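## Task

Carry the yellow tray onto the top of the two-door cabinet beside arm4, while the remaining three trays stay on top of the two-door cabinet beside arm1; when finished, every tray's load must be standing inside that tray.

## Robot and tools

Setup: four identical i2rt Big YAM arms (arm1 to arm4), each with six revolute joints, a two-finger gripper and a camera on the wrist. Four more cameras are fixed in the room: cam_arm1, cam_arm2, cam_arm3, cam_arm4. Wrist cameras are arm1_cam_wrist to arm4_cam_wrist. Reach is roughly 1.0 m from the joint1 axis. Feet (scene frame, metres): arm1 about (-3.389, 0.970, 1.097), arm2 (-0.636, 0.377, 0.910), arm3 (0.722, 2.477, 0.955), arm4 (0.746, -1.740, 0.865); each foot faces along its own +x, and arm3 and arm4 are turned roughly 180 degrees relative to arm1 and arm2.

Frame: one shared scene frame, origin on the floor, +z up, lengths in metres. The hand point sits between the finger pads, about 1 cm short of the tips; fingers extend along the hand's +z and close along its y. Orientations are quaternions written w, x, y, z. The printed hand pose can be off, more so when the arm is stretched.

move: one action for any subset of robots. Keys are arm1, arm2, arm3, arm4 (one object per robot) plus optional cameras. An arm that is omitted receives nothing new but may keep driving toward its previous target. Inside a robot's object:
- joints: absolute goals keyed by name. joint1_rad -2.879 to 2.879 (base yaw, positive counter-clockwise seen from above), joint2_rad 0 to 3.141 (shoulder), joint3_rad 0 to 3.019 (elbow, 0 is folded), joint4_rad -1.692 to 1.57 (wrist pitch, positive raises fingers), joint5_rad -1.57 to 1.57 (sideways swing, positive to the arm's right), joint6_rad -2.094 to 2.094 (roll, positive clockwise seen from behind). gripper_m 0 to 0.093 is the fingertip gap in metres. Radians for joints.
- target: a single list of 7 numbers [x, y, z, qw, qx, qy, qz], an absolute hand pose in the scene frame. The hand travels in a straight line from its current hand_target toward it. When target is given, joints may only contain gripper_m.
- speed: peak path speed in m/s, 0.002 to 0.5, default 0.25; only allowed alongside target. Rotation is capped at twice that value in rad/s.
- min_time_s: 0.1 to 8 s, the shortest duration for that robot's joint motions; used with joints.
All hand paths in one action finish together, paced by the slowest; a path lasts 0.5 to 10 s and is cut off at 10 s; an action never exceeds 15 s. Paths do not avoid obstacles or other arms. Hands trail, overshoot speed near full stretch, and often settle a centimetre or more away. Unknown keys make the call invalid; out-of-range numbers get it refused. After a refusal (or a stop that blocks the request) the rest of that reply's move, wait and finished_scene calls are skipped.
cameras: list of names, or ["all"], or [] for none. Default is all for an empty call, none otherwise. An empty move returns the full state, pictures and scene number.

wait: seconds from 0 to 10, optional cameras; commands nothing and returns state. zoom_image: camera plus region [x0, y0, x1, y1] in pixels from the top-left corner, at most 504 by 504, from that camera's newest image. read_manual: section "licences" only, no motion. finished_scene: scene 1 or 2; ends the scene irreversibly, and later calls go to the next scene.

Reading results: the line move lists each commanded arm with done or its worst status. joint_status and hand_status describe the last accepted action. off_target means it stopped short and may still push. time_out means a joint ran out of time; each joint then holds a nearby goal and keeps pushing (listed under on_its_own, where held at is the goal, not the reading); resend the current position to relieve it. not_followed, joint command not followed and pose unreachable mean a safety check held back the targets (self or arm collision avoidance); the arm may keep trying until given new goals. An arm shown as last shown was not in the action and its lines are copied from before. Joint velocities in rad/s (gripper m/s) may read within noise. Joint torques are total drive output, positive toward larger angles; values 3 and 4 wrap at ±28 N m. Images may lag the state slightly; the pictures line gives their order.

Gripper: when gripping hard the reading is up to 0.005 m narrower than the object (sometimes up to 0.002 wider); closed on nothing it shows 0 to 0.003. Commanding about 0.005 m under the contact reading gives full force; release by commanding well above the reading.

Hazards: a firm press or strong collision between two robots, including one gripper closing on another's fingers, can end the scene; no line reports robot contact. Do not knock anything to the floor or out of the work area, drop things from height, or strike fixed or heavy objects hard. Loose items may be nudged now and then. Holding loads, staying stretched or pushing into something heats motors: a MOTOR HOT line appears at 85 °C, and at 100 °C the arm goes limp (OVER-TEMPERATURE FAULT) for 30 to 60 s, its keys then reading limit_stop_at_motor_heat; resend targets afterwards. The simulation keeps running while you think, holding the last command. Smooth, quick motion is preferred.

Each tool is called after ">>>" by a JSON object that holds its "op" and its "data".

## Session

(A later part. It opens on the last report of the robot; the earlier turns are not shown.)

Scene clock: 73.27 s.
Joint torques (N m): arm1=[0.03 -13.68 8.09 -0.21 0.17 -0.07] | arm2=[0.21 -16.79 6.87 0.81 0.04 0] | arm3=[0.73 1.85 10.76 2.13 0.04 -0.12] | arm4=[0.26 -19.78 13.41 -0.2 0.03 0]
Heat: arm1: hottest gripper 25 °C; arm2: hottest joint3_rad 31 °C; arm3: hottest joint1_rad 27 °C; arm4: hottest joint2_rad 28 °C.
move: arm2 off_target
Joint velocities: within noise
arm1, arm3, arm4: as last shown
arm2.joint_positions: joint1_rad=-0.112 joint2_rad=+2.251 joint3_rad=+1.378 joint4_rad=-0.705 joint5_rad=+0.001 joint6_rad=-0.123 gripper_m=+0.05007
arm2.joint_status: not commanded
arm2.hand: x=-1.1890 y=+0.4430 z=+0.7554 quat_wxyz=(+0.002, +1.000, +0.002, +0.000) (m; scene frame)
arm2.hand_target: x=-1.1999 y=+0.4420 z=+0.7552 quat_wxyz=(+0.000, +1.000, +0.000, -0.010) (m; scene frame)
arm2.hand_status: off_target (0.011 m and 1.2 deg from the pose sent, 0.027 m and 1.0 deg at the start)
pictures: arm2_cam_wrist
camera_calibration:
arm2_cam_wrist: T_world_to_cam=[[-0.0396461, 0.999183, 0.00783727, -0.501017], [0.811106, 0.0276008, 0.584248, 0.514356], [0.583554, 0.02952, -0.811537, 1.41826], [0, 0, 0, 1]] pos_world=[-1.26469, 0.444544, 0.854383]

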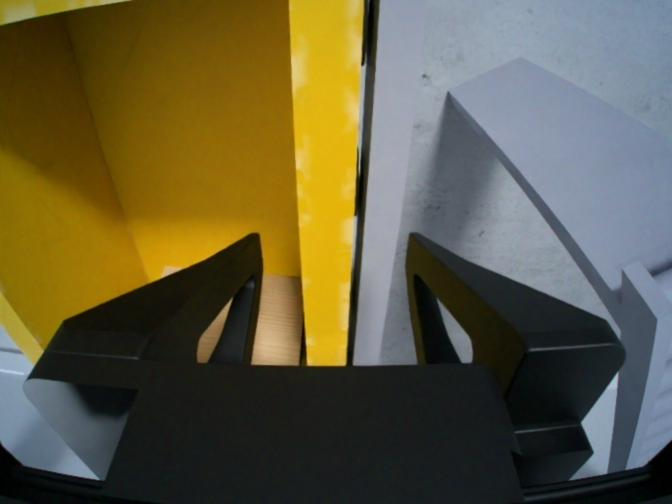

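>>> {"op": "move", "data": {"arm2": {"target":[-1.2,0.439,0.731,0,0.9999,0,-0.01],"joints":{"gripper_m":0.04},"speed":0.1}, "cameras": ["arm2_cam_wrist"]}}

>>> {"op": "move", "data": {"arm2": {"joints":{"gripper_m":0.0}}, "cameras": ["arm2_cam_wrist"]}}

Scene clock: 74.83 s.
Joint torques (N m): arm1=[0.09 -13.74 8.1 -0.21 0.17 -0.07] | arm2=[0.38 -16.91 7.02 0.8 0.04 0] | arm3=[0.97 1.85 10.76 2.14 0.04 -0.11] | arm4=[0.32 -19.72 13.41 -0.2 0.03 0]
Heat: arm1: hottest gripper 25 °C; arm2: hottest joint3_rad 30 °C; arm3: hottest joint1_rad 27 °C; arm4: hottest joint2_rad 28 °C.
move: arm2 off_target
Joint velocities: within noise
arm1, arm3, arm4: as last shown
arm2.joint_positions: joint1_rad=-0.110 joint2_rad=+2.298 joint3_rad=+1.378 joint4_rad=-0.664 joint5_rad=+0.001 joint6_rad=-0.118 gripper_m=+0.04008
arm2.joint_status: all done
arm2.hand: x=-1.1853 y=+0.4412 z=+0.7303 quat_wxyz=(+0.002, +1.000, +0.001, +0.003) (m; scene frame)
arm2.hand_target: x=-1.1998 y=+0.4389 z=+0.7314 quat_wxyz=(+0.000, +1.000, +0.000, -0.010) (m; scene frame)
arm2.hand_status: off_target (0.015 m and 1.5 deg from the pose sent, 0.027 m and 1.2 deg at the start)
pictures: arm2_cam_wrist
camera_calibration:
arm2_cam_wrist: T_world_to_cam=[[-0.0370807, 0.999288, 0.00691358, -0.495236], [0.807607, 0.0258919, 0.589152, 0.51911], [0.588554, 0.0274296, -0.807993, 1.40001], [0, 0, 0, 1]] pos_world=[-1.26158, 0.443041, 0.828788]

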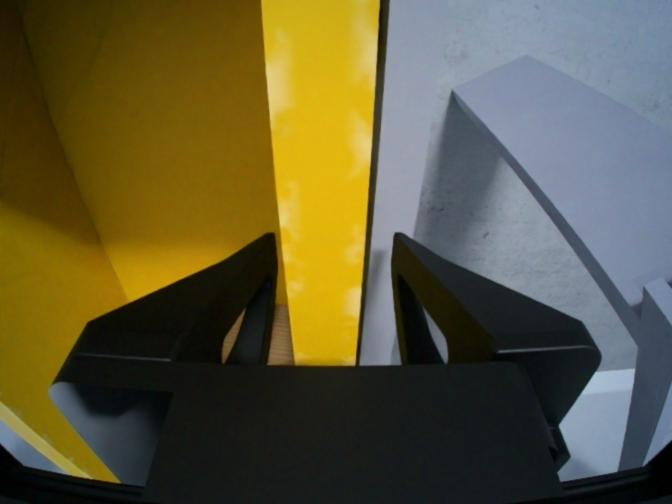

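Scene clock: 75.47 s.
Joint torques (N m): arm1=[0.03 -13.68 8.08 -0.21 0.17 -0.07] | arm2=[0.44 -16.91 7.01 0.8 -0.06 -0.04] | arm3=[0.85 1.79 10.76 2.14 0.04 -0.12] | arm4=[0.32 -19.78 13.41 -0.2 0.03 0]
Heat: arm1: hottest gripper 25 °C; arm2: hottest joint3_rad 30 °C; arm3: hottest joint1_rad 27 °C; arm4: hottest joint2_rad 28 °C.
move: arm2 off_target
Joint velocities: within noise
arm1, arm3, arm4: as last shown
arm2.joint_positions: joint1_rad=-0.110 joint2_rad=+2.298 joint3_rad=+1.378 joint4_rad=-0.664 joint5_rad=+0.004 joint6_rad=-0.115 gripper_m=+0.01202
arm2.joint_status: gripper_m off_target (ended at +0.01205, target +0.00000)
arm2.hand: x=-1.1852 y=+0.4417 z=+0.7303 quat_wxyz=(+0.000, +1.000, +0.000, +0.003) (m; scene frame)
arm2.hand_target: x=-1.1998 y=+0.4389 z=+0.7314 quat_wxyz=(+0.000, +1.000, +0.000, -0.010) (m; scene frame)
arm2.hand_status: not commanded
pictures: arm2_cam_wrist
camera_calibration:
arm2_cam_wrist: T_world_to_cam=[[-0.0340388, 0.99937, 0.010012, -0.4944], [0.807463, 0.0215963, 0.589523, 0.520507], [0.588936, 0.028151, -0.807689, 1.39991], [0, 0, 0, 1]] pos_world=[-1.26158, 0.443439, 0.828794]

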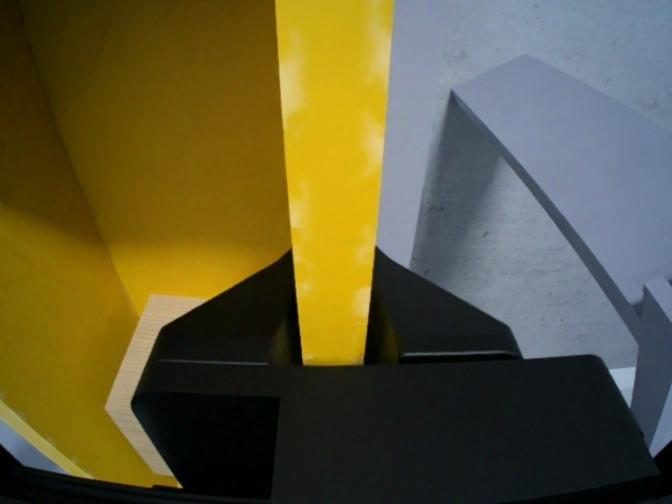

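>>> {"op": "move", "data": {"arm2": {"target":[-1.18,0.44,0.92,0,1,0,-0.005],"speed":0.15}}}

>>> {"op": "move", "data": {"arm2": {"joints":{"joint1_rad":0.875,"joint6_rad":1.354},"min_time_s":2.5}, "cameras": ["arm2_cam_wrist","cam_arm2"]}}

>>> {"op": "zoom_image", "data": {"camera": "cam_arm2", "region": [220, 140, 420, 290]}}

Scene clock: 78.70 s.
Joint torques (N m): arm1=[0.09 -13.74 8.09 -0.21 0.17 -0.07] | arm2=[0.03 -18.96 8.23 -0.23 -0.04 -0.1] | arm3=[0.73 1.96 10.8 2.13 0.05 -0.12] | arm4=[0.26 -19.72 13.39 -0.18 0.04 0.01]
Heat: arm1: hottest gripper 25 °C; arm2: hottest joint3_rad 30 °C; arm3: hottest joint1_rad 27 °C; arm4: hottest joint2_rad 28 °C.
move: arm2 off_target
Joint velocities: within noise
arm1, arm3, arm4: as last shown
arm2.joint_positions: joint1_rad=-0.110 joint2_rad=+1.985 joint3_rad=+1.362 joint4_rad=-0.987 joint5_rad=+0.005 joint6_rad=-0.113 gripper_m=+0.01202
arm2.joint_status: not commanded
arm2.hand: x=-1.1689 y=+0.4406 z=+0.8930 quat_wxyz=(+0.001, +1.000, -0.001, +0.016) (m; scene frame)
arm2.hand_target: x=-1.1795 y=+0.4399 z=+0.9196 quat_wxyz=(+0.000, +1.000, +0.000, -0.005) (m; scene frame)
arm2.hand_status: off_target (0.029 m and 2.4 deg from the pose sent, 0.190 m and 1.0 deg at the start)
pictures: none

Scene clock: 82.03 s.
Joint torques (N m): arm1=[0.03 -13.74 8.09 -0.2 0.17 -0.07] | arm2=[-0.85 -18.9 8.13 0.09 -0.09 0.01] | arm3=[0.97 1.96 10.76 2.13 0.04 -0.12] | arm4=[0.26 -19.72 13.39 -0.2 0.03 0]
Heat: arm1: hottest gripper 25 °C; arm2: hottest joint3_rad 30 °C; arm3: hottest joint3_rad 28 °C; arm4: hottest joint2_rad 29 °C.
move: arm2 done
Joint velocities: within noise
arm1, arm3, arm4: as last shown
arm2.joint_positions: joint1_rad=+0.882 joint2_rad=+1.985 joint3_rad=+1.362 joint4_rad=-0.998 joint5_rad=+0.009 joint6_rad=+1.347 gripper_m=+0.01202
arm2.joint_status: all done
arm2.hand: x=-0.9791 y=-0.0317 z=+0.8932 quat_wxyz=(-0.022, +0.972, -0.233, +0.004) (m; scene frame)
arm2.hand_target: x=-0.9897 y=-0.0402 z=+0.9198 quat_wxyz=(+0.003, +0.971, -0.240, -0.005) (m; scene frame)
arm2.hand_status: not commanded
pictures: arm2_cam_wrist, cam_arm2
camera_calibration:
arm2_cam_wrist: T_world_to_cam=[[0.421307, 0.905194, 0.0558999, 0.385915], [0.722671, -0.372317, 0.582346, 0.179204], [0.547948, -0.204949, -0.811017, 1.37889], [0, 0, 0, 1]] pos_world=[-1.04765, -0.0000059007, 0.992369]

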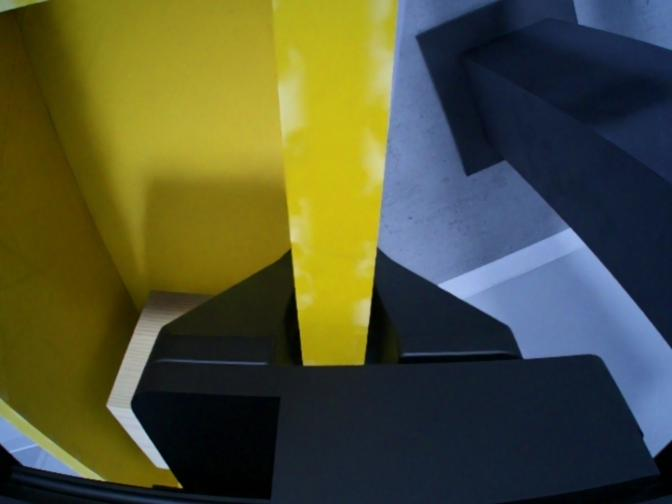

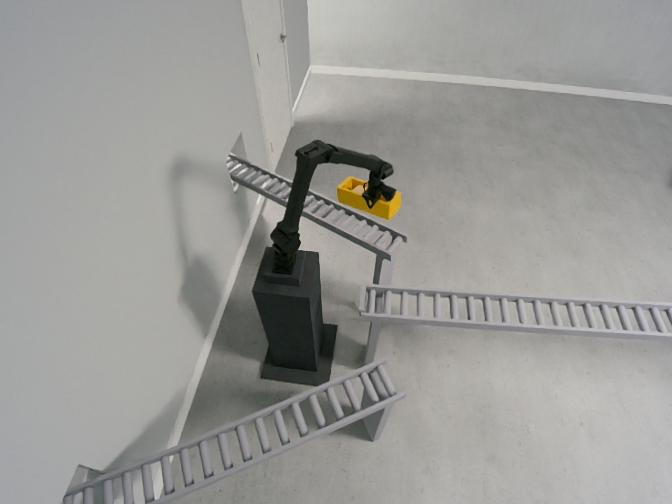

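Scaled by 2.520 from the camera's 672x504 image, which has a finer 960x720 frame.

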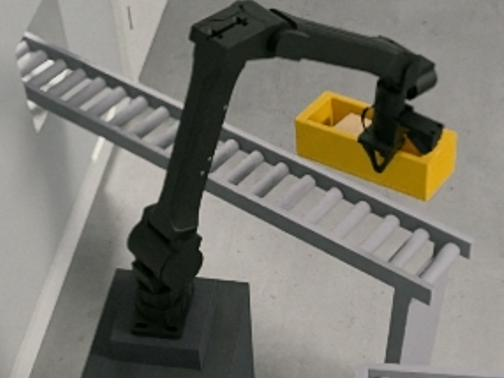

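>>> {"op": "move", "data": {"arm2": {"target":[-0.97,-0.008,0.80,0,0.9703,-0.2419,0],"speed":0.15}, "cameras": ["cam_arm2"]}}

>>> {"op": "zoom_image", "data": {"camera": "cam_arm2", "region": [300, 160, 430, 280]}}

Scene clock: 85.03 s.
Joint torques (N m): arm1=[0.03 -13.68 8.08 -0.21 0.17 -0.07] | arm2=[-0.97 -17.26 5.71 0.75 -0.27 -0.11] | arm3=[0.91 1.9 10.73 2.14 0.03 -0.11] | arm4=[0.26 -19.72 13.39 -0.2 0.03 0.01]
Heat: arm1: hottest gripper 25 °C; arm2: hottest joint2_rad 30 °C; arm3: hottest joint3_rad 28 °C; arm4: hottest joint2_rad 29 °C.
move: arm2 off_target
Joint velocities: within noise
arm1.joint_positions: joint1_rad=+1.780 joint2_rad=+2.010 joint3_rad=+1.311 joint4_rad=-0.871 joint5_rad=+0.004 joint6_rad=+1.612 gripper_m=+0.03996
arm1.joint_status: not commanded
arm1.hand: x=-3.3500 y=+0.4339 z=+1.0558 quat_wxyz=(+0.008, +1.000, +0.016, +0.002) (m; scene frame)
arm1.hand_target: x=-3.3499 y=+0.4352 z=+1.0500 quat_wxyz=(+0.000, +1.000, +0.017, +0.000) (m; scene frame)
arm1.hand_status: not commanded
arm2.joint_positions: joint1_rad=+0.870 joint2_rad=+2.104 joint3_rad=+1.198 joint4_rad=-0.716 joint5_rad=+0.008 joint6_rad=+1.347 gripper_m=+0.01202
arm2.joint_status: not commanded
arm2.hand: x=-0.9596 y=+0.0011 z=+0.7873 quat_wxyz=(-0.022, +0.971, -0.239, +0.005) (m; scene frame)
arm2.hand_target: x=-0.9699 y=-0.0078 z=+0.8001 quat_wxyz=(+0.000, +0.970, -0.242, +0.000) (m; scene frame)
arm2.hand_status: off_target (0.019 m and 2.6 deg from the pose sent, 0.097 m and 2.8 deg at the start)
arm3.joint_positions: joint1_rad=-0.869 joint2_rad=+0.639 joint3_rad=+1.368 joint4_rad=-1.495 joint5_rad=-0.125 joint6_rad=+0.677 gripper_m=+0.09396
arm3.joint_status: not commanded
arm3.hand: x=+0.9311 y=+2.4316 z=+1.4532 quat_wxyz=(-0.381, -0.410, -0.818, -0.131) (m; scene frame)
arm3.hand_target: x=+0.9299 y=+2.4320 z=+1.4659 quat_wxyz=(-0.395, -0.406, -0.813, -0.133) (m; scene frame)
arm3.hand_status: not commanded
arm4.joint_positions: joint1_rad=+1.417 joint2_rad=+2.234 joint3_rad=+2.337 joint4_rad=-1.686 joint5_rad=-0.003 joint6_rad=-1.481 gripper_m=+0.09397
arm4.joint_status: not commanded
arm4.hand: x=+1.1804 y=-1.2113 z=+1.0478 quat_wxyz=(+0.002, +0.925, -0.380, -0.002) (m; scene frame)
arm4.hand_target: x=+1.1796 y=-1.2004 z=+1.0499 quat_wxyz=(-0.004, +0.929, -0.370, +0.001) (m; scene frame)
arm4.hand_status: not commanded
pictures: cam_arm2

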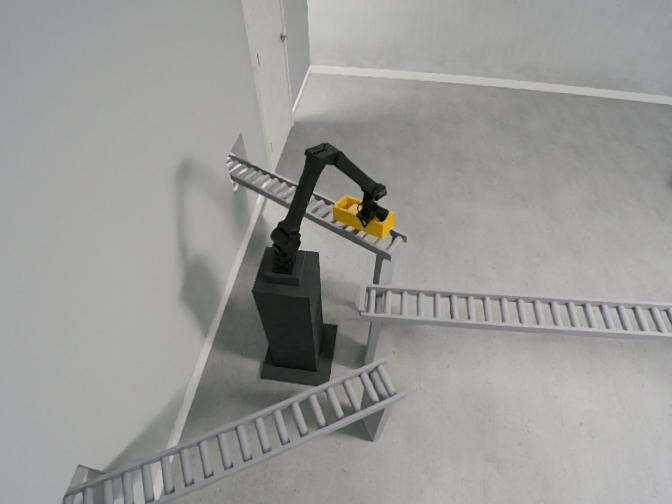

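Scaled by 3.877 from the camera's 672x504 image, which has a finer 960x720 frame.

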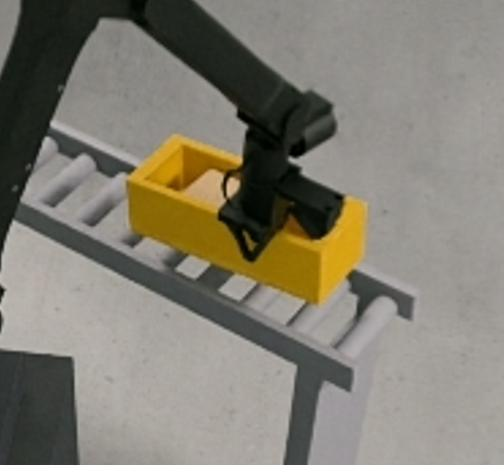

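>>> {"op": "move", "data": {"arm2": {"target":[-0.968,-0.009,0.74,0.022,0.9634,-0.2672,-0.005],"speed":0.1}, "cameras": ["cam_arm2"]}}

>>> {"op": "zoom_image", "data": {"camera": "cam_arm2", "region": [300, 160, 430, 280]}}

Scene clock: 88.70 s.
Joint torques (N m): arm1=[0.03 -13.68 8.09 -0.21 0.17 -0.07] | arm2=[-0.85 -16.73 4.68 1.21 0.16 0.07] | arm3=[0.79 1.85 10.78 2.17 0.05 -0.12] | arm4=[0.26 -19.72 13.39 -0.18 0.03 0.01]
Heat: arm1: hottest gripper 25 °C; arm2: hottest joint2_rad 30 °C; arm3: hottest joint3_rad 28 °C; arm4: hottest joint2_rad 29 °C.
move: arm2 off_target
Joint velocities: within noise
arm1, arm3, arm4: as last shown
arm2.joint_positions: joint1_rad=+0.870 joint2_rad=+2.206 joint3_rad=+1.173 joint4_rad=-0.543 joint5_rad=-0.015 joint6_rad=+1.383 gripper_m=+0.01202
arm2.joint_status: not commanded
arm2.hand: x=-0.9568 y=-0.0017 z=+0.7325 quat_wxyz=(+0.004, +0.967, -0.256, +0.005) (m; scene frame)
arm2.hand_target: x=-0.9679 y=-0.0089 z=+0.7402 quat_wxyz=(+0.022, +0.963, -0.267, -0.005) (m; scene frame)
arm2.hand_status: off_target (0.015 m and 2.7 deg from the pose sent, 0.049 m and 6.2 deg at the start)
pictures: cam_arm2

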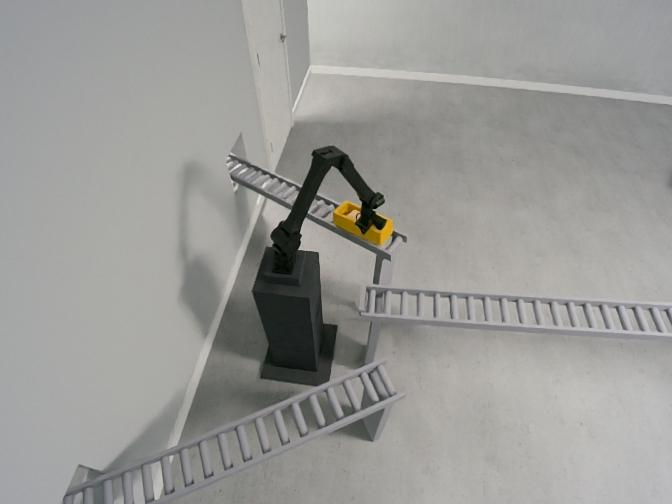

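Scaled by 3.877 from the camera's 672x504 image, which has a finer 960x720 frame.

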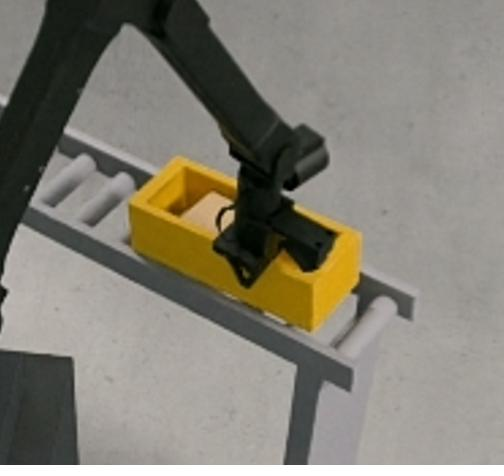

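>>> {"op": "move", "data": {"arm2": {"target":[-0.972,-0.014,0.69,0.022,0.9634,-0.2672,-0.005],"speed":0.08}, "cameras": ["cam_arm2","arm2_cam_wrist"]}}

>>> {"op": "zoom_image", "data": {"camera": "cam_arm2", "region": [300, 160, 430, 280]}}

Scene clock: 90.40 s.
Joint torques (N m): arm1=[0.03 -13.68 8.08 -0.21 0.17 -0.07] | arm2=[-0.73 -12.28 7.2 1.73 0.28 -0.01] | arm3=[0.97 1.85 10.76 2.11 0.04 -0.12] | arm4=[0.32 -19.78 13.39 -0.2 0.03 0.01]
Heat: arm1: hottest gripper 25 °C; arm2: hottest joint3_rad 30 °C; arm3: hottest joint3_rad 28 °C; arm4: hottest joint2_rad 29 °C.
move: arm2 off_target
Joint velocities: within noise
arm1, arm3, arm4: as last shown
arm2.joint_positions: joint1_rad=+0.870 joint2_rad=+2.261 joint3_rad=+1.176 joint4_rad=-0.481 joint5_rad=-0.018 joint6_rad=+1.391 gripper_m=+0.01202
arm2.joint_status: not commanded
arm2.hand: x=-0.9562 y=-0.0011 z=+0.7068 quat_wxyz=(+0.009, +0.965, -0.261, +0.004) (m; scene frame)
arm2.hand_target: x=-0.9711 y=-0.0129 z=+0.6914 quat_wxyz=(+0.022, +0.963, -0.267, -0.005) (m; scene frame)
arm2.hand_status: off_target (0.026 m and 2.0 deg from the pose sent, 0.047 m and 2.7 deg at the start)
pictures: arm2_cam_wrist, cam_arm2
camera_calibration:
arm2_cam_wrist: T_world_to_cam=[[0.472672, 0.88123, -0.00375144, 0.450309], [0.710054, -0.378328, 0.593878, 0.262301], [0.521924, -0.283373, -0.804546, 1.19193], [0, 0, 0, 1]] pos_world=[-1.02119, 0.0401702, 0.804875]

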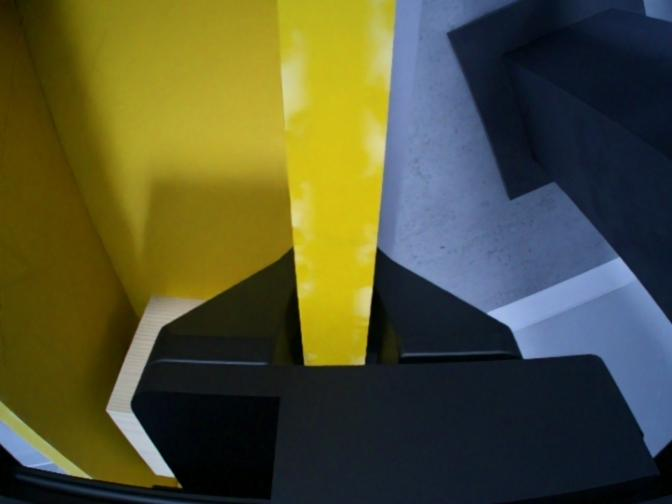

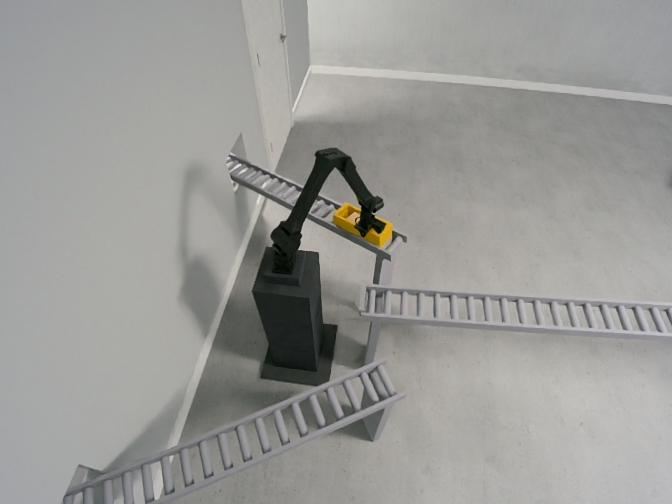

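Scaled by 3.877 from the camera's 672x504 image, which has a finer 960x720 frame.

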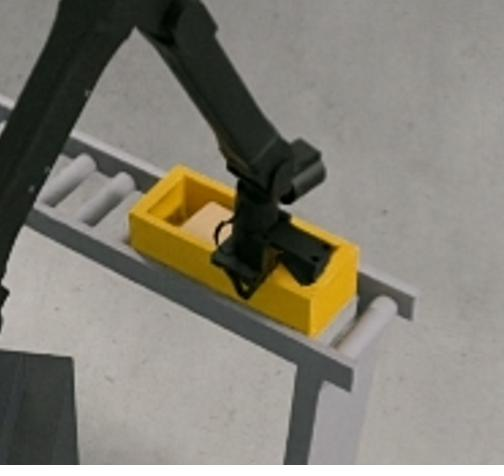

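>>> {"op": "move", "data": {"arm2": {"joints":{"gripper_m":0.035}}, "cameras": ["cam_arm2","arm2_cam_wrist"]}}

>>> {"op": "zoom_image", "data": {"camera": "cam_arm2", "region": [300, 160, 430, 280]}}

Scene clock: 91.53 s.
Joint torques (N m): arm1=[0.09 -13.74 8.08 -0.21 0.17 -0.07] | arm2=[-0.73 -14.74 5.61 0.73 0.2 -0.01] | arm3=[0.85 1.85 10.77 2.15 0.04 -0.12] | arm4=[0.32 -19.72 13.41 -0.2 0.03 0.01]
Heat: arm1: hottest gripper 25 °C; arm2: hottest joint3_rad 30 °C; arm3: hottest joint3_rad 28 °C; arm4: hottest joint2_rad 29 °C.
move: arm2 done
Joint velocities: within noise
arm1, arm3, arm4: as last shown
arm2.joint_positions: joint1_rad=+0.870 joint2_rad=+2.292 joint3_rad=+1.198 joint4_rad=-0.450 joint5_rad=-0.016 joint6_rad=+1.392 gripper_m=+0.03490
arm2.joint_status: all done
arm2.hand: x=-0.9632 y=-0.0086 z=+0.6966 quat_wxyz=(+0.018, +0.965, -0.261, -0.002) (m; scene frame)
arm2.hand_target: x=-0.9710 y=-0.0128 z=+0.6912 quat_wxyz=(+0.022, +0.963, -0.267, -0.005) (m; scene frame)
arm2.hand_status: not commanded
pictures: arm2_cam_wrist, cam_arm2
camera_calibration:
arm2_cam_wrist: T_world_to_cam=[[0.473084, 0.880667, -0.024858, 0.475209], [0.719251, -0.369771, 0.588172, 0.283365], [0.508792, -0.296134, -0.808353, 1.17509], [0, 0, 0, 1]] pos_world=[-1.0265, 0.0342621, 0.79503]

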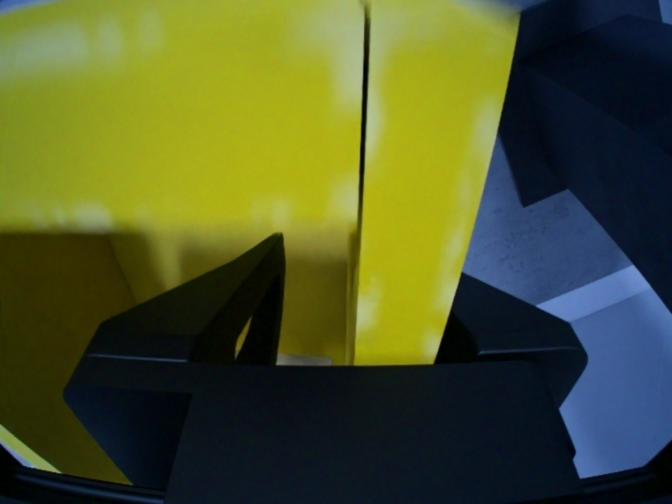

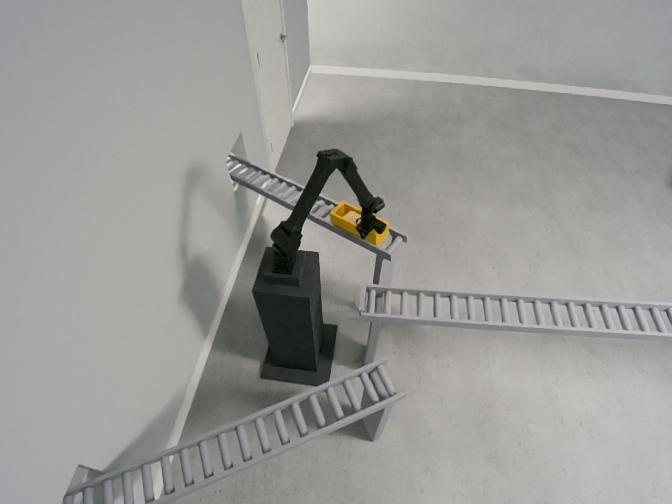

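Scaled by 3.877 from the camera's 672x504 image, which has a finer 960x720 frame.

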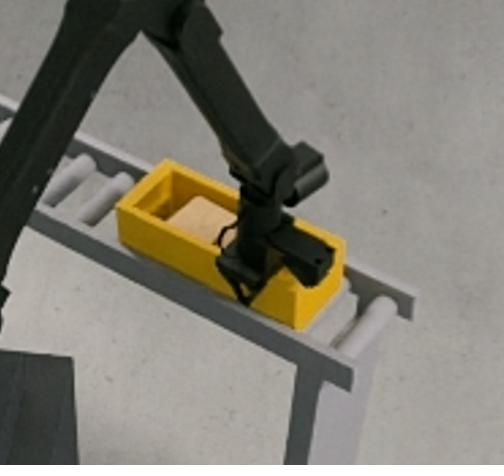

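>>> {"op": "move", "data": {"arm2": {"target":[-0.965,-0.008,0.86,0.015,0.9634,-0.2672,0],"speed":0.3}, "arm4": {"target":[1.0,-1.23,0.8,0,0.9673,-0.2538,0]}, "cameras": ["cam_arm2","arm4_cam_wrist","cam_arm4"]}}

>>> {"op": "wait", "data": {"seconds": 6, "cameras": ["cam_arm2","arm4_cam_wrist","cam_arm4"]}}

Scene clock: 94.77 s.
Joint torques (N m): arm1=[0.09 -13.68 8.09 -0.2 0.17 -0.07] | arm2=[-0.67 -15.97 6.16 0.13 0.13 -0.01] | arm3=[0.67 1.85 10.77 2.15 0.05 -0.12] | arm4=[-0.15 -16.32 7.46 0.62 -0.03 0.04]
Heat: arm1: hottest gripper 25 °C; arm2: hottest joint2_rad 29 °C; arm3: hottest joint3_rad 28 °C; arm4: hottest joint2_rad 29 °C.
move: arm2 done; arm4 off_target
Joint velocities: within noise
arm1, arm3: as last shown
arm2.joint_positions: joint1_rad=+0.870 joint2_rad=+1.962 joint3_rad=+1.187 joint4_rad=-0.783 joint5_rad=-0.017 joint6_rad=+1.392 gripper_m=+0.03496
arm2.joint_status: not commanded
arm2.hand: x=-0.9619 y=-0.0085 z=+0.8529 quat_wxyz=(+0.012, +0.965, -0.261, +0.002) (m; scene frame)
arm2.hand_target: x=-0.9650 y=-0.0081 z=+0.8600 quat_wxyz=(+0.015, +0.964, -0.267, +0.000) (m; scene frame)
arm2.hand_status: done (0.008 m and 0.9 deg from the pose sent, 0.163 m and 0.9 deg at the start)
arm4.joint_positions: joint1_rad=+1.635 joint2_rad=+2.090 joint3_rad=+1.428 joint4_rad=-0.903 joint5_rad=-0.003 joint6_rad=-1.512 gripper_m=+0.09397
arm4.joint_status: not commanded
arm4.hand: x=+1.0049 y=-1.2303 z=+0.8112 quat_wxyz=(-0.006, +0.965, -0.261, +0.001) (m; scene frame)
arm4.hand_target: x=+1.0000 y=-1.2302 z=+0.8001 quat_wxyz=(+0.000, +0.967, -0.254, +0.000) (m; scene frame)
arm4.hand_status: off_target (0.012 m and 1.1 deg from the pose sent, 0.307 m and 15.2 deg at the start)
pictures: arm4_cam_wrist, cam_arm2, cam_arm4
camera_calibration:
arm4_cam_wrist: T_world_to_cam=[[0.506808, 0.861971, 0.0123195, 0.540672], [0.693582, -0.416204, 0.587978, -1.68342], [0.511947, -0.289447, -0.808783, -0.0890265], [0, 0, 0, 1]] pos_world=[0.939148, -1.19246, 0.911148]

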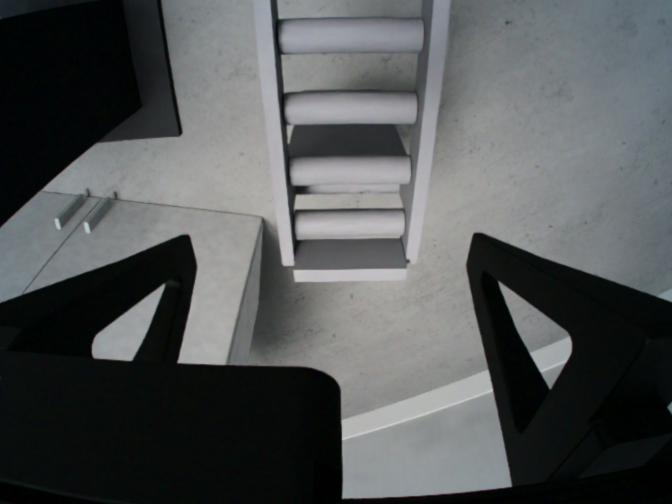

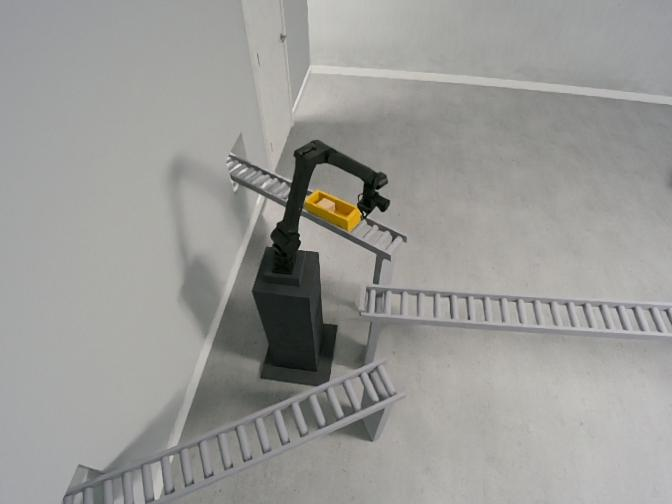

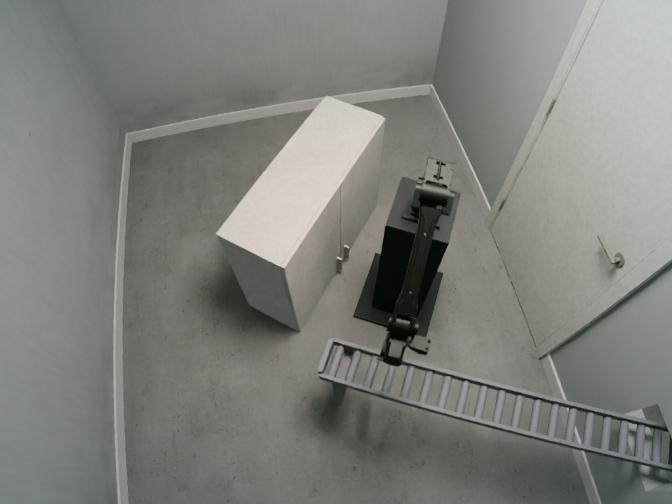

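Scene clock: 100.77 s.
Joint torques (N m): arm1=[0.03 -13.74 8.08 -0.2 0.17 -0.07] | arm2=[-0.67 -15.91 6.16 0.13 0.13 -0.01] | arm3=[0.79 1.96 10.76 2.17 0.04 -0.13] | arm4=[-0.03 -16.26 7.47 0.61 -0.03 0.03]
Heat: arm1: hottest gripper 25 °C; arm2: hottest joint2_rad 29 °C; arm3: hottest joint3_rad 28 °C; arm4: hottest joint2_rad 29 °C.
Joint velocities: within noise
arm1.joint_positions: joint1_rad=+1.780 joint2_rad=+2.010 joint3_rad=+1.311 joint4_rad=-0.871 joint5_rad=+0.004 joint6_rad=+1.612 gripper_m=+0.03996
arm1.joint_status: not commanded
arm1.hand: x=-3.3500 y=+0.4339 z=+1.0558 quat_wxyz=(+0.008, +1.000, +0.016, +0.002) (m; scene frame)
arm1.hand_target: x=-3.3499 y=+0.4352 z=+1.0500 quat_wxyz=(+0.000, +1.000, +0.017, +0.000) (m; scene frame)
arm1.hand_status: not commanded
arm2.joint_positions: joint1_rad=+0.870 joint2_rad=+1.962 joint3_rad=+1.187 joint4_rad=-0.783 joint5_rad=-0.017 joint6_rad=+1.392 gripper_m=+0.03496
arm2.joint_status: not commanded
arm2.hand: x=-0.9619 y=-0.0085 z=+0.8529 quat_wxyz=(+0.012, +0.965, -0.261, +0.002) (m; scene frame)
arm2.hand_target: x=-0.9650 y=-0.0081 z=+0.8600 quat_wxyz=(+0.015, +0.964, -0.267, +0.000) (m; scene frame)
arm2.hand_status: done (0.008 m and 0.9 deg from the pose sent, 0.163 m and 0.9 deg at the start)
arm3.joint_positions: joint1_rad=-0.869 joint2_rad=+0.639 joint3_rad=+1.368 joint4_rad=-1.495 joint5_rad=-0.125 joint6_rad=+0.677 gripper_m=+0.09396
arm3.joint_status: not commanded
arm3.hand: x=+0.9311 y=+2.4316 z=+1.4532 quat_wxyz=(-0.381, -0.410, -0.818, -0.131) (m; scene frame)
arm3.hand_target: x=+0.9299 y=+2.4320 z=+1.4659 quat_wxyz=(-0.395, -0.406, -0.813, -0.133) (m; scene frame)
arm3.hand_status: not commanded
arm4.joint_positions: joint1_rad=+1.635 joint2_rad=+2.090 joint3_rad=+1.428 joint4_rad=-0.903 joint5_rad=-0.003 joint6_rad=-1.512 gripper_m=+0.09397
arm4.joint_status: not commanded
arm4.hand: x=+1.0049 y=-1.2303 z=+0.8112 quat_wxyz=(-0.006, +0.965, -0.261, +0.001) (m; scene frame)
arm4.hand_target: x=+1.0000 y=-1.2302 z=+0.8001 quat_wxyz=(+0.000, +0.967, -0.254, +0.000) (m; scene frame)
arm4.hand_status: off_target (0.012 m and 1.1 deg from the pose sent, 0.307 m and 15.2 deg at the start)
wait: 6.00 s; at rest by 0.27 s
pictures: arm4_cam_wrist, cam_arm2, cam_arm4
camera_calibration:
arm4_cam_wrist: T_world_to_cam=[[0.506808, 0.861971, 0.0123195, 0.540672], [0.693582, -0.416204, 0.587978, -1.68342], [0.511947, -0.289447, -0.808783, -0.0890265], [0, 0, 0, 1]] pos_world=[0.939148, -1.19246, 0.911148]

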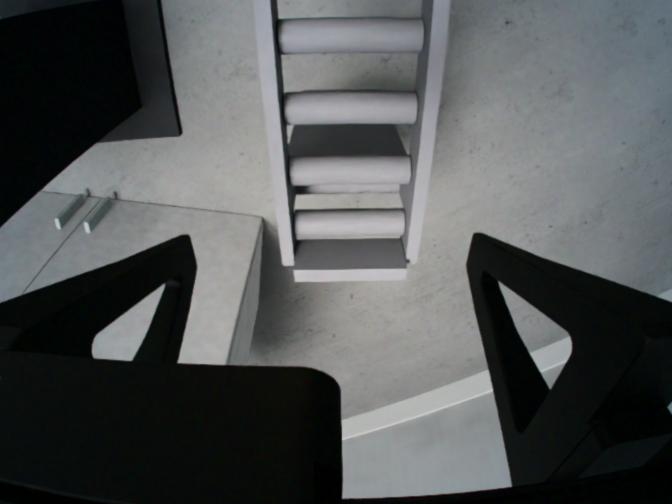

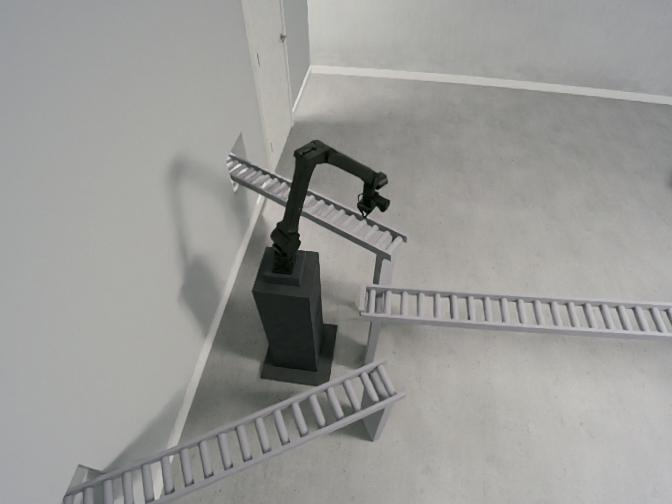

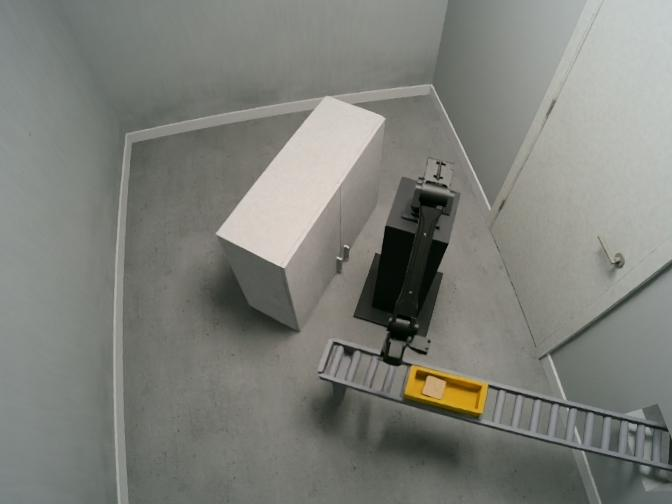

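>>> {"op": "move", "data": {"arm4": {"target":[0.977,-1.25,0.69,0,0.9673,-0.2538,0],"joints":{"gripper_m":0.05}}, "cameras": ["arm4_cam_wrist","cam_arm4"]}}

>>> {"op": "zoom_image", "data": {"camera": "cam_arm4", "region": [280, 300, 520, 440]}}

Scene clock: 102.67 s.
Joint torques (N m): arm1=[0.09 -13.68 8.09 -0.2 0.17 -0.07] | arm2=[-0.67 -15.91 6.16 0.12 0.13 0] | arm3=[0.91 2.02 10.77 2.14 0.04 -0.12] | arm4=[0.56 -17.26 6.69 0.53 -0.04 0.22]
Heat: arm1: hottest gripper 25 °C; arm2: hottest joint2_rad 29 °C; arm3: hottest joint3_rad 28 °C; arm4: hottest joint2_rad 29 °C.
move: arm4 done
Joint velocities: within noise
arm1, arm2, arm3: as last shown
arm4.joint_positions: joint1_rad=+1.651 joint2_rad=+2.260 joint3_rad=+1.315 joint4_rad=-0.646 joint5_rad=-0.003 joint6_rad=-1.508 gripper_m=+0.05009
arm4.joint_status: all done
arm4.hand: x=+0.9809 y=-1.2597 z=+0.6904 quat_wxyz=(+0.007, +0.967, -0.256, -0.002) (m; scene frame)
arm4.hand_target: x=+0.9769 y=-1.2502 z=+0.6901 quat_wxyz=(+0.000, +0.967, -0.254, +0.000) (m; scene frame)
arm4.hand_status: done (0.010 m and 0.9 deg from the pose sent, 0.126 m and 1.1 deg at the start)
pictures: arm4_cam_wrist, cam_arm4
camera_calibration:
arm4_cam_wrist: T_world_to_cam=[[0.496902, 0.867695, -0.0139043, 0.614691], [0.70507, -0.394327, 0.589392, -1.59261], [0.50593, -0.302673, -0.807728, -0.194477], [0, 0, 0, 1]] pos_world=[0.915851, -1.22024, 0.790134]

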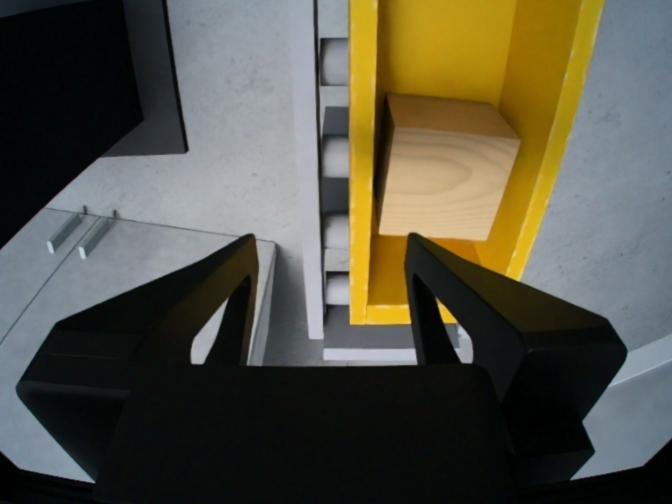

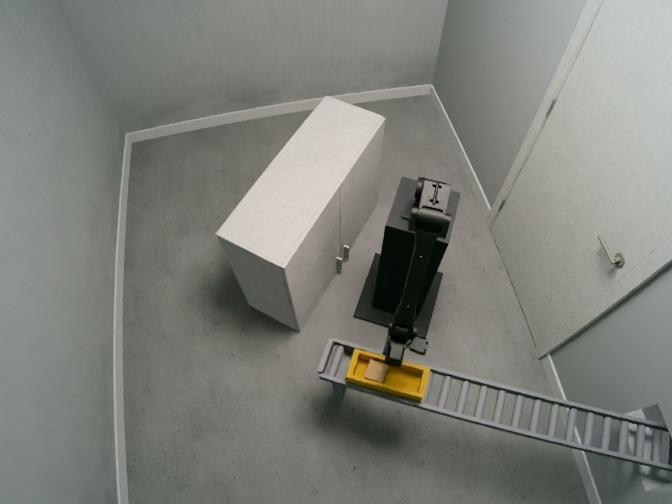

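Scaled by 2.100 from the camera's 672x504 image, which has a finer 960x720 frame.

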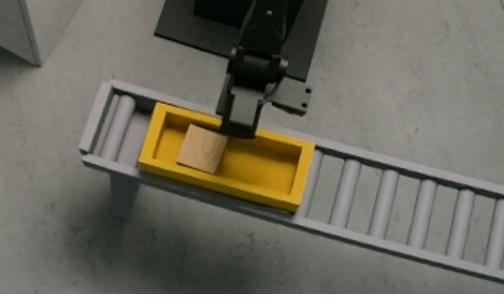

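>>> {"op": "wait", "data": {"seconds": 1.5, "cameras": ["arm4_cam_wrist","cam_arm4"]}}

>>> {"op": "zoom_image", "data": {"camera": "cam_arm4", "region": [280, 300, 520, 440]}}

Scene clock: 104.40 s.
Joint torques (N m): arm1=[0.03 -13.68 8.08 -0.2 0.17 -0.07] | arm2=[-0.67 -15.97 6.16 0.12 0.13 -0.01] | arm3=[0.85 1.96 10.77 2.15 0.05 -0.12] | arm4=[0.56 -17.08 6.69 0.53 -0.04 0.22]
Heat: arm1: hottest gripper 25 °C; arm2: hottest joint2_rad 29 °C; arm3: hottest joint3_rad 28 °C; arm4: hottest joint2_rad 28 °C.
Joint velocities: within noise
arm1.joint_positions: joint1_rad=+1.780 joint2_rad=+2.010 joint3_rad=+1.311 joint4_rad=-0.871 joint5_rad=+0.004 joint6_rad=+1.612 gripper_m=+0.03996
arm1.joint_status: not commanded
arm1.hand: x=-3.3500 y=+0.4339 z=+1.0558 quat_wxyz=(+0.008, +1.000, +0.016, +0.002) (m; scene frame)
arm1.hand_target: x=-3.3499 y=+0.4352 z=+1.0500 quat_wxyz=(+0.000, +1.000, +0.017, +0.000) (m; scene frame)
arm1.hand_status: not commanded
arm2.joint_positions: joint1_rad=+0.870 joint2_rad=+1.962 joint3_rad=+1.187 joint4_rad=-0.783 joint5_rad=-0.017 joint6_rad=+1.392 gripper_m=+0.03496
arm2.joint_status: not commanded
arm2.hand: x=-0.9619 y=-0.0085 z=+0.8529 quat_wxyz=(+0.012, +0.965, -0.261, +0.002) (m; scene frame)
arm2.hand_target: x=-0.9650 y=-0.0081 z=+0.8600 quat_wxyz=(+0.015, +0.964, -0.267, +0.000) (m; scene frame)
arm2.hand_status: not commanded
arm3.joint_positions: joint1_rad=-0.869 joint2_rad=+0.639 joint3_rad=+1.368 joint4_rad=-1.495 joint5_rad=-0.125 joint6_rad=+0.677 gripper_m=+0.09396
arm3.joint_status: not commanded
arm3.hand: x=+0.9311 y=+2.4316 z=+1.4532 quat_wxyz=(-0.381, -0.410, -0.818, -0.131) (m; scene frame)
arm3.hand_target: x=+0.9299 y=+2.4320 z=+1.4659 quat_wxyz=(-0.395, -0.406, -0.813, -0.133) (m; scene frame)
arm3.hand_status: not commanded
arm4.joint_positions: joint1_rad=+1.651 joint2_rad=+2.260 joint3_rad=+1.315 joint4_rad=-0.646 joint5_rad=-0.003 joint6_rad=-1.508 gripper_m=+0.05009
arm4.joint_status: all done
arm4.hand: x=+0.9809 y=-1.2597 z=+0.6904 quat_wxyz=(+0.007, +0.967, -0.256, -0.002) (m; scene frame)
arm4.hand_target: x=+0.9769 y=-1.2502 z=+0.6901 quat_wxyz=(+0.000, +0.967, -0.254, +0.000) (m; scene frame)
arm4.hand_status: done (0.010 m and 0.9 deg from the pose sent, 0.126 m and 1.1 deg at the start)
wait: 1.50 s; at rest by 0.03 s
pictures: arm4_cam_wrist, cam_arm4
camera_calibration:
arm4_cam_wrist: T_world_to_cam=[[0.497269, 0.867486, -0.0138745, 0.61399], [0.704888, -0.394636, 0.589402, -1.59279], [0.505823, -0.302871, -0.807721, -0.194595], [0, 0, 0, 1]] pos_world=[0.915851, -1.22014, 0.790134]

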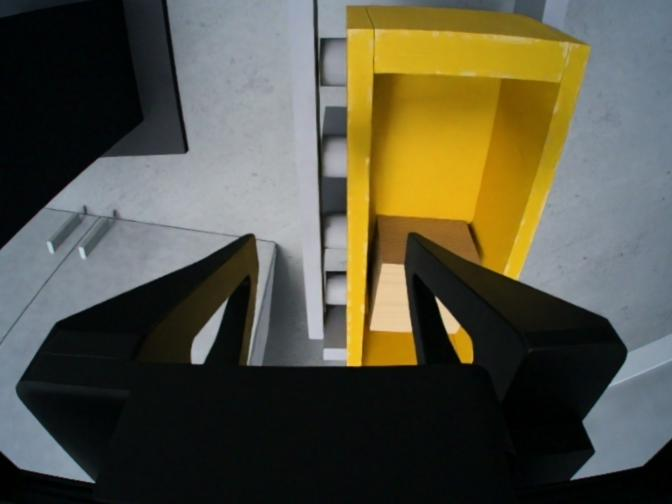

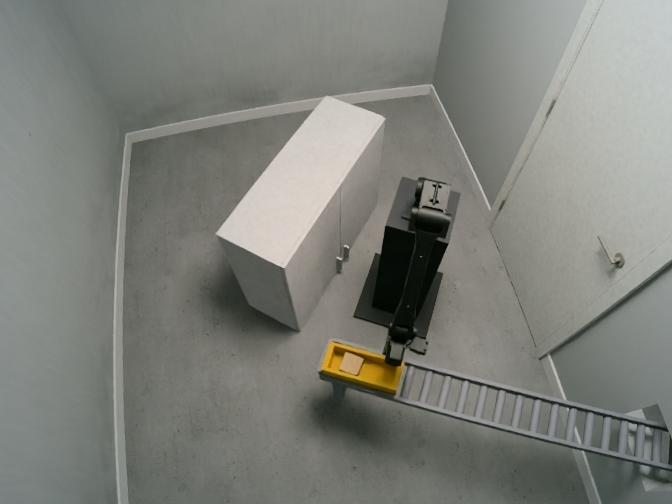

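Scaled by 2.100 from the camera's 672x504 image, which has a finer 960x720 frame.

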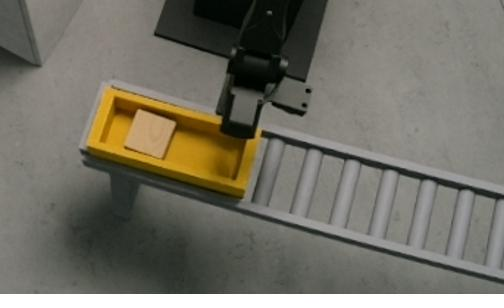

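>>> {"op": "move", "data": {"arm4": {"target":[1.029,-1.261,0.625,0,0.9673,-0.2538,0],"speed":0.15}, "cameras": ["arm4_cam_wrist"]}}

Scene clock: 106.43 s.
Joint torques (N m): arm1=[0.09 -13.68 8.09 -0.21 0.17 -0.07] | arm2=[-0.67 -15.91 6.15 0.12 0.13 -0.01] | arm3=[0.79 2.02 10.76 2.13 0.03 -0.12] | arm4=[-1.55 -17.14 7.34 0.49 -0.04 0.01]
Heat: arm1: hottest gripper 25 °C; arm2: hottest joint2_rad 29 °C; arm3: hottest joint3_rad 28 °C; arm4: hottest joint2_rad 28 °C.
move: arm4 off_target
Joint velocities: within noise
arm1, arm2, arm3: as last shown
arm4.joint_positions: joint1_rad=+1.577 joint2_rad=+2.409 joint3_rad=+1.394 joint4_rad=-0.577 joint5_rad=-0.002 joint6_rad=-1.581 gripper_m=+0.05009
arm4.joint_status: not commanded
arm4.hand: x=+1.0218 y=-1.2682 z=+0.6295 quat_wxyz=(+0.007, +0.967, -0.257, -0.002) (m; scene frame)
arm4.hand_target: x=+1.0290 y=-1.2612 z=+0.6254 quat_wxyz=(+0.000, +0.967, -0.254, +0.000) (m; scene frame)
arm4.hand_status: off_target (0.011 m and 0.9 deg from the pose sent, 0.081 m and 0.9 deg at the start)
pictures: arm4_cam_wrist
camera_calibration:
arm4_cam_wrist: T_world_to_cam=[[0.498279, 0.866901, -0.0141725, 0.598612], [0.704883, -0.395528, 0.58881, -1.58988], [0.504834, -0.303382, -0.808147, -0.26652], [0, 0, 0, 1]] pos_world=[0.956952, -1.22864, 0.729233]

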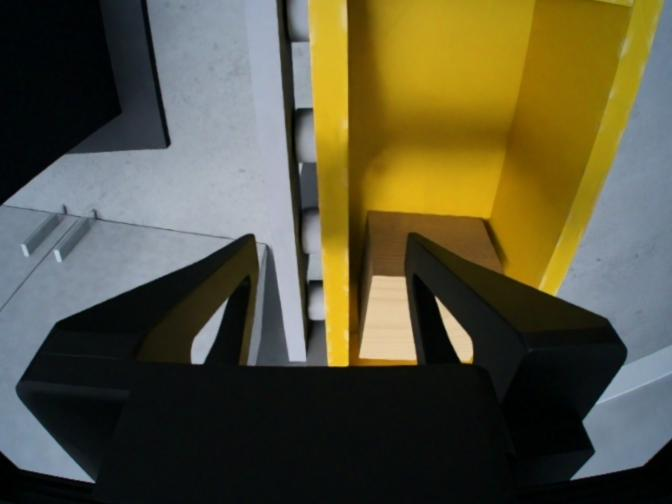

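>>> {"op": "move", "data": {"arm4": {"target":[1.028,-1.262,0.575,0,0.9673,-0.2538,0],"joints":{"gripper_m":0.045},"speed":0.12}, "cameras": ["arm4_cam_wrist"]}}

Scene clock: 108.20 s.
Joint torques (N m): arm1=[0.03 -13.68 8.09 -0.21 0.17 -0.07] | arm2=[-0.67 -15.97 6.16 0.12 0.13 -0.01] | arm3=[0.79 1.85 10.78 2.13 0.04 -0.12] | arm4=[-1.14 -17.61 6.58 0.49 -0.04 0.01]
Heat: arm1: hottest gripper 25 °C; arm2: hottest joint2_rad 29 °C; arm3: hottest joint3_rad 28 °C; arm4: hottest joint2_rad 28 °C.
move: arm4 done
Joint velocities: within noise
arm1, arm2, arm3: as last shown
arm4.joint_positions: joint1_rad=+1.577 joint2_rad=+2.522 joint3_rad=+1.442 joint4_rad=-0.513 joint5_rad=-0.002 joint6_rad=-1.581 gripper_m=+0.04509
arm4.joint_status: all done
arm4.hand: x=+1.0215 y=-1.2691 z=+0.5786 quat_wxyz=(+0.008, +0.966, -0.257, -0.002) (m; scene frame)
arm4.hand_target: x=+1.0280 y=-1.2622 z=+0.5753 quat_wxyz=(+0.000, +0.967, -0.254, +0.000) (m; scene frame)
arm4.hand_status: done (0.010 m and 1.0 deg from the pose sent, 0.055 m and 0.9 deg at the start)
pictures: arm4_cam_wrist
camera_calibration:
arm4_cam_wrist: T_world_to_cam=[[0.498232, 0.866903, -0.0156409, 0.59969], [0.705343, -0.394756, 0.588777, -1.55944], [0.504238, -0.30438, -0.808144, -0.308376], [0, 0, 0, 1]] pos_world=[0.956653, -1.22934, 0.678332]

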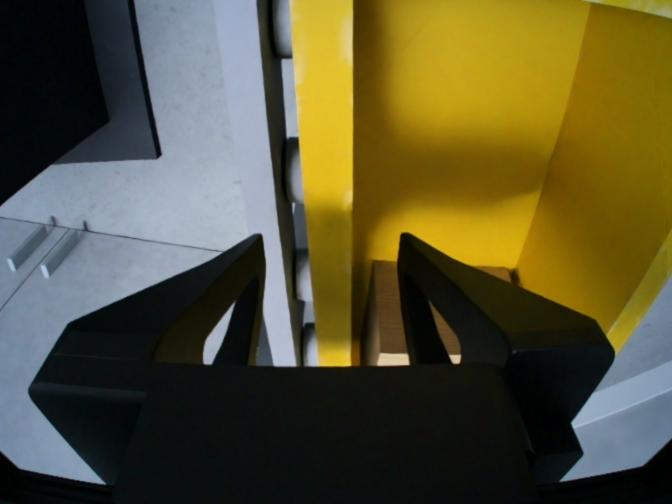

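>>> {"op": "move", "data": {"arm4": {"target":[1.028,-1.262,0.542,0,0.9673,-0.2538,0],"joints":{"gripper_m":0.038},"speed":0.1}}}

>>> {"op": "move", "data": {"arm4": {"joints":{"gripper_m":0.0}}, "cameras": ["arm4_cam_wrist"]}}

Scene clock: 109.93 s.
Joint torques (N m): arm1=[0.09 -13.68 8.08 -0.21 0.17 -0.07] | arm2=[-0.67 -15.91 6.15 0.13 0.13 -0.01] | arm3=[0.79 1.85 10.77 2.17 0.04 -0.12] | arm4=[-1.14 -17.55 6.31 0.54 -0.04 0.01]
Heat: arm1: hottest gripper 25 °C; arm2: hottest joint2_rad 29 °C; arm3: hottest joint3_rad 28 °C; arm4: hottest joint2_rad 28 °C.
move: arm4 done
Joint velocities: within noise
arm1, arm2, arm3: as last shown
arm4.joint_positions: joint1_rad=+1.577 joint2_rad=+2.595 joint3_rad=+1.485 joint4_rad=-0.480 joint5_rad=-0.002 joint6_rad=-1.581 gripper_m=+0.03809
arm4.joint_status: all done
arm4.hand: x=+1.0225 y=-1.2673 z=+0.5478 quat_wxyz=(+0.006, +0.967, -0.257, -0.002) (m; scene frame)
arm4.hand_target: x=+1.0280 y=-1.2622 z=+0.5422 quat_wxyz=(+0.000, +0.967, -0.254, +0.000) (m; scene frame)
arm4.hand_status: done (0.010 m and 0.8 deg from the pose sent, 0.038 m and 1.0 deg at the start)
pictures: none

Scene clock: 110.60 s.
Joint torques (N m): arm1=[0.09 -13.68 8.09 -0.2 0.17 -0.07] | arm2=[-0.67 -15.91 6.16 0.12 0.13 -0.01] | arm3=[0.97 1.85 10.78 2.17 0.04 -0.11] | arm4=[-1.14 -17.55 6.2 0.49 -0.06 0.06]
Heat: arm1: hottest gripper 25 °C; arm2: hottest joint2_rad 29 °C; arm3: hottest joint3_rad 28 °C; arm4: hottest joint2_rad 28 °C.
move: arm4 off_target
Joint velocities: within noise
arm1, arm2, arm3: as last shown
arm4.joint_positions: joint1_rad=+1.577 joint2_rad=+2.594 joint3_rad=+1.486 joint4_rad=-0.479 joint5_rad=-0.002 joint6_rad=-1.585 gripper_m=+0.01104
arm4.joint_status: gripper_m off_target (ended at +0.01106, target +0.00000)
arm4.hand: x=+1.0233 y=-1.2661 z=+0.5484 quat_wxyz=(+0.005, +0.967, -0.255, -0.001) (m; scene frame)
arm4.hand_target: x=+1.0279 y=-1.2623 z=+0.5422 quat_wxyz=(+0.000, +0.967, -0.254, +0.000) (m; scene frame)
arm4.hand_status: not commanded
pictures: arm4_cam_wrist
camera_calibration:
arm4_cam_wrist: T_world_to_cam=[[0.494612, 0.86907, -0.00877666, 0.598518], [0.704795, -0.395168, 0.589157, -1.54202], [0.50855, -0.29759, -0.807971, -0.328733], [0, 0, 0, 1]] pos_world=[0.957949, -1.22734, 0.648136]

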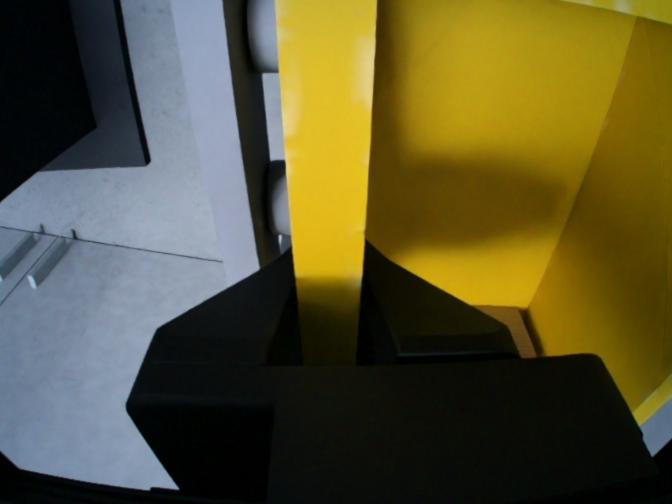

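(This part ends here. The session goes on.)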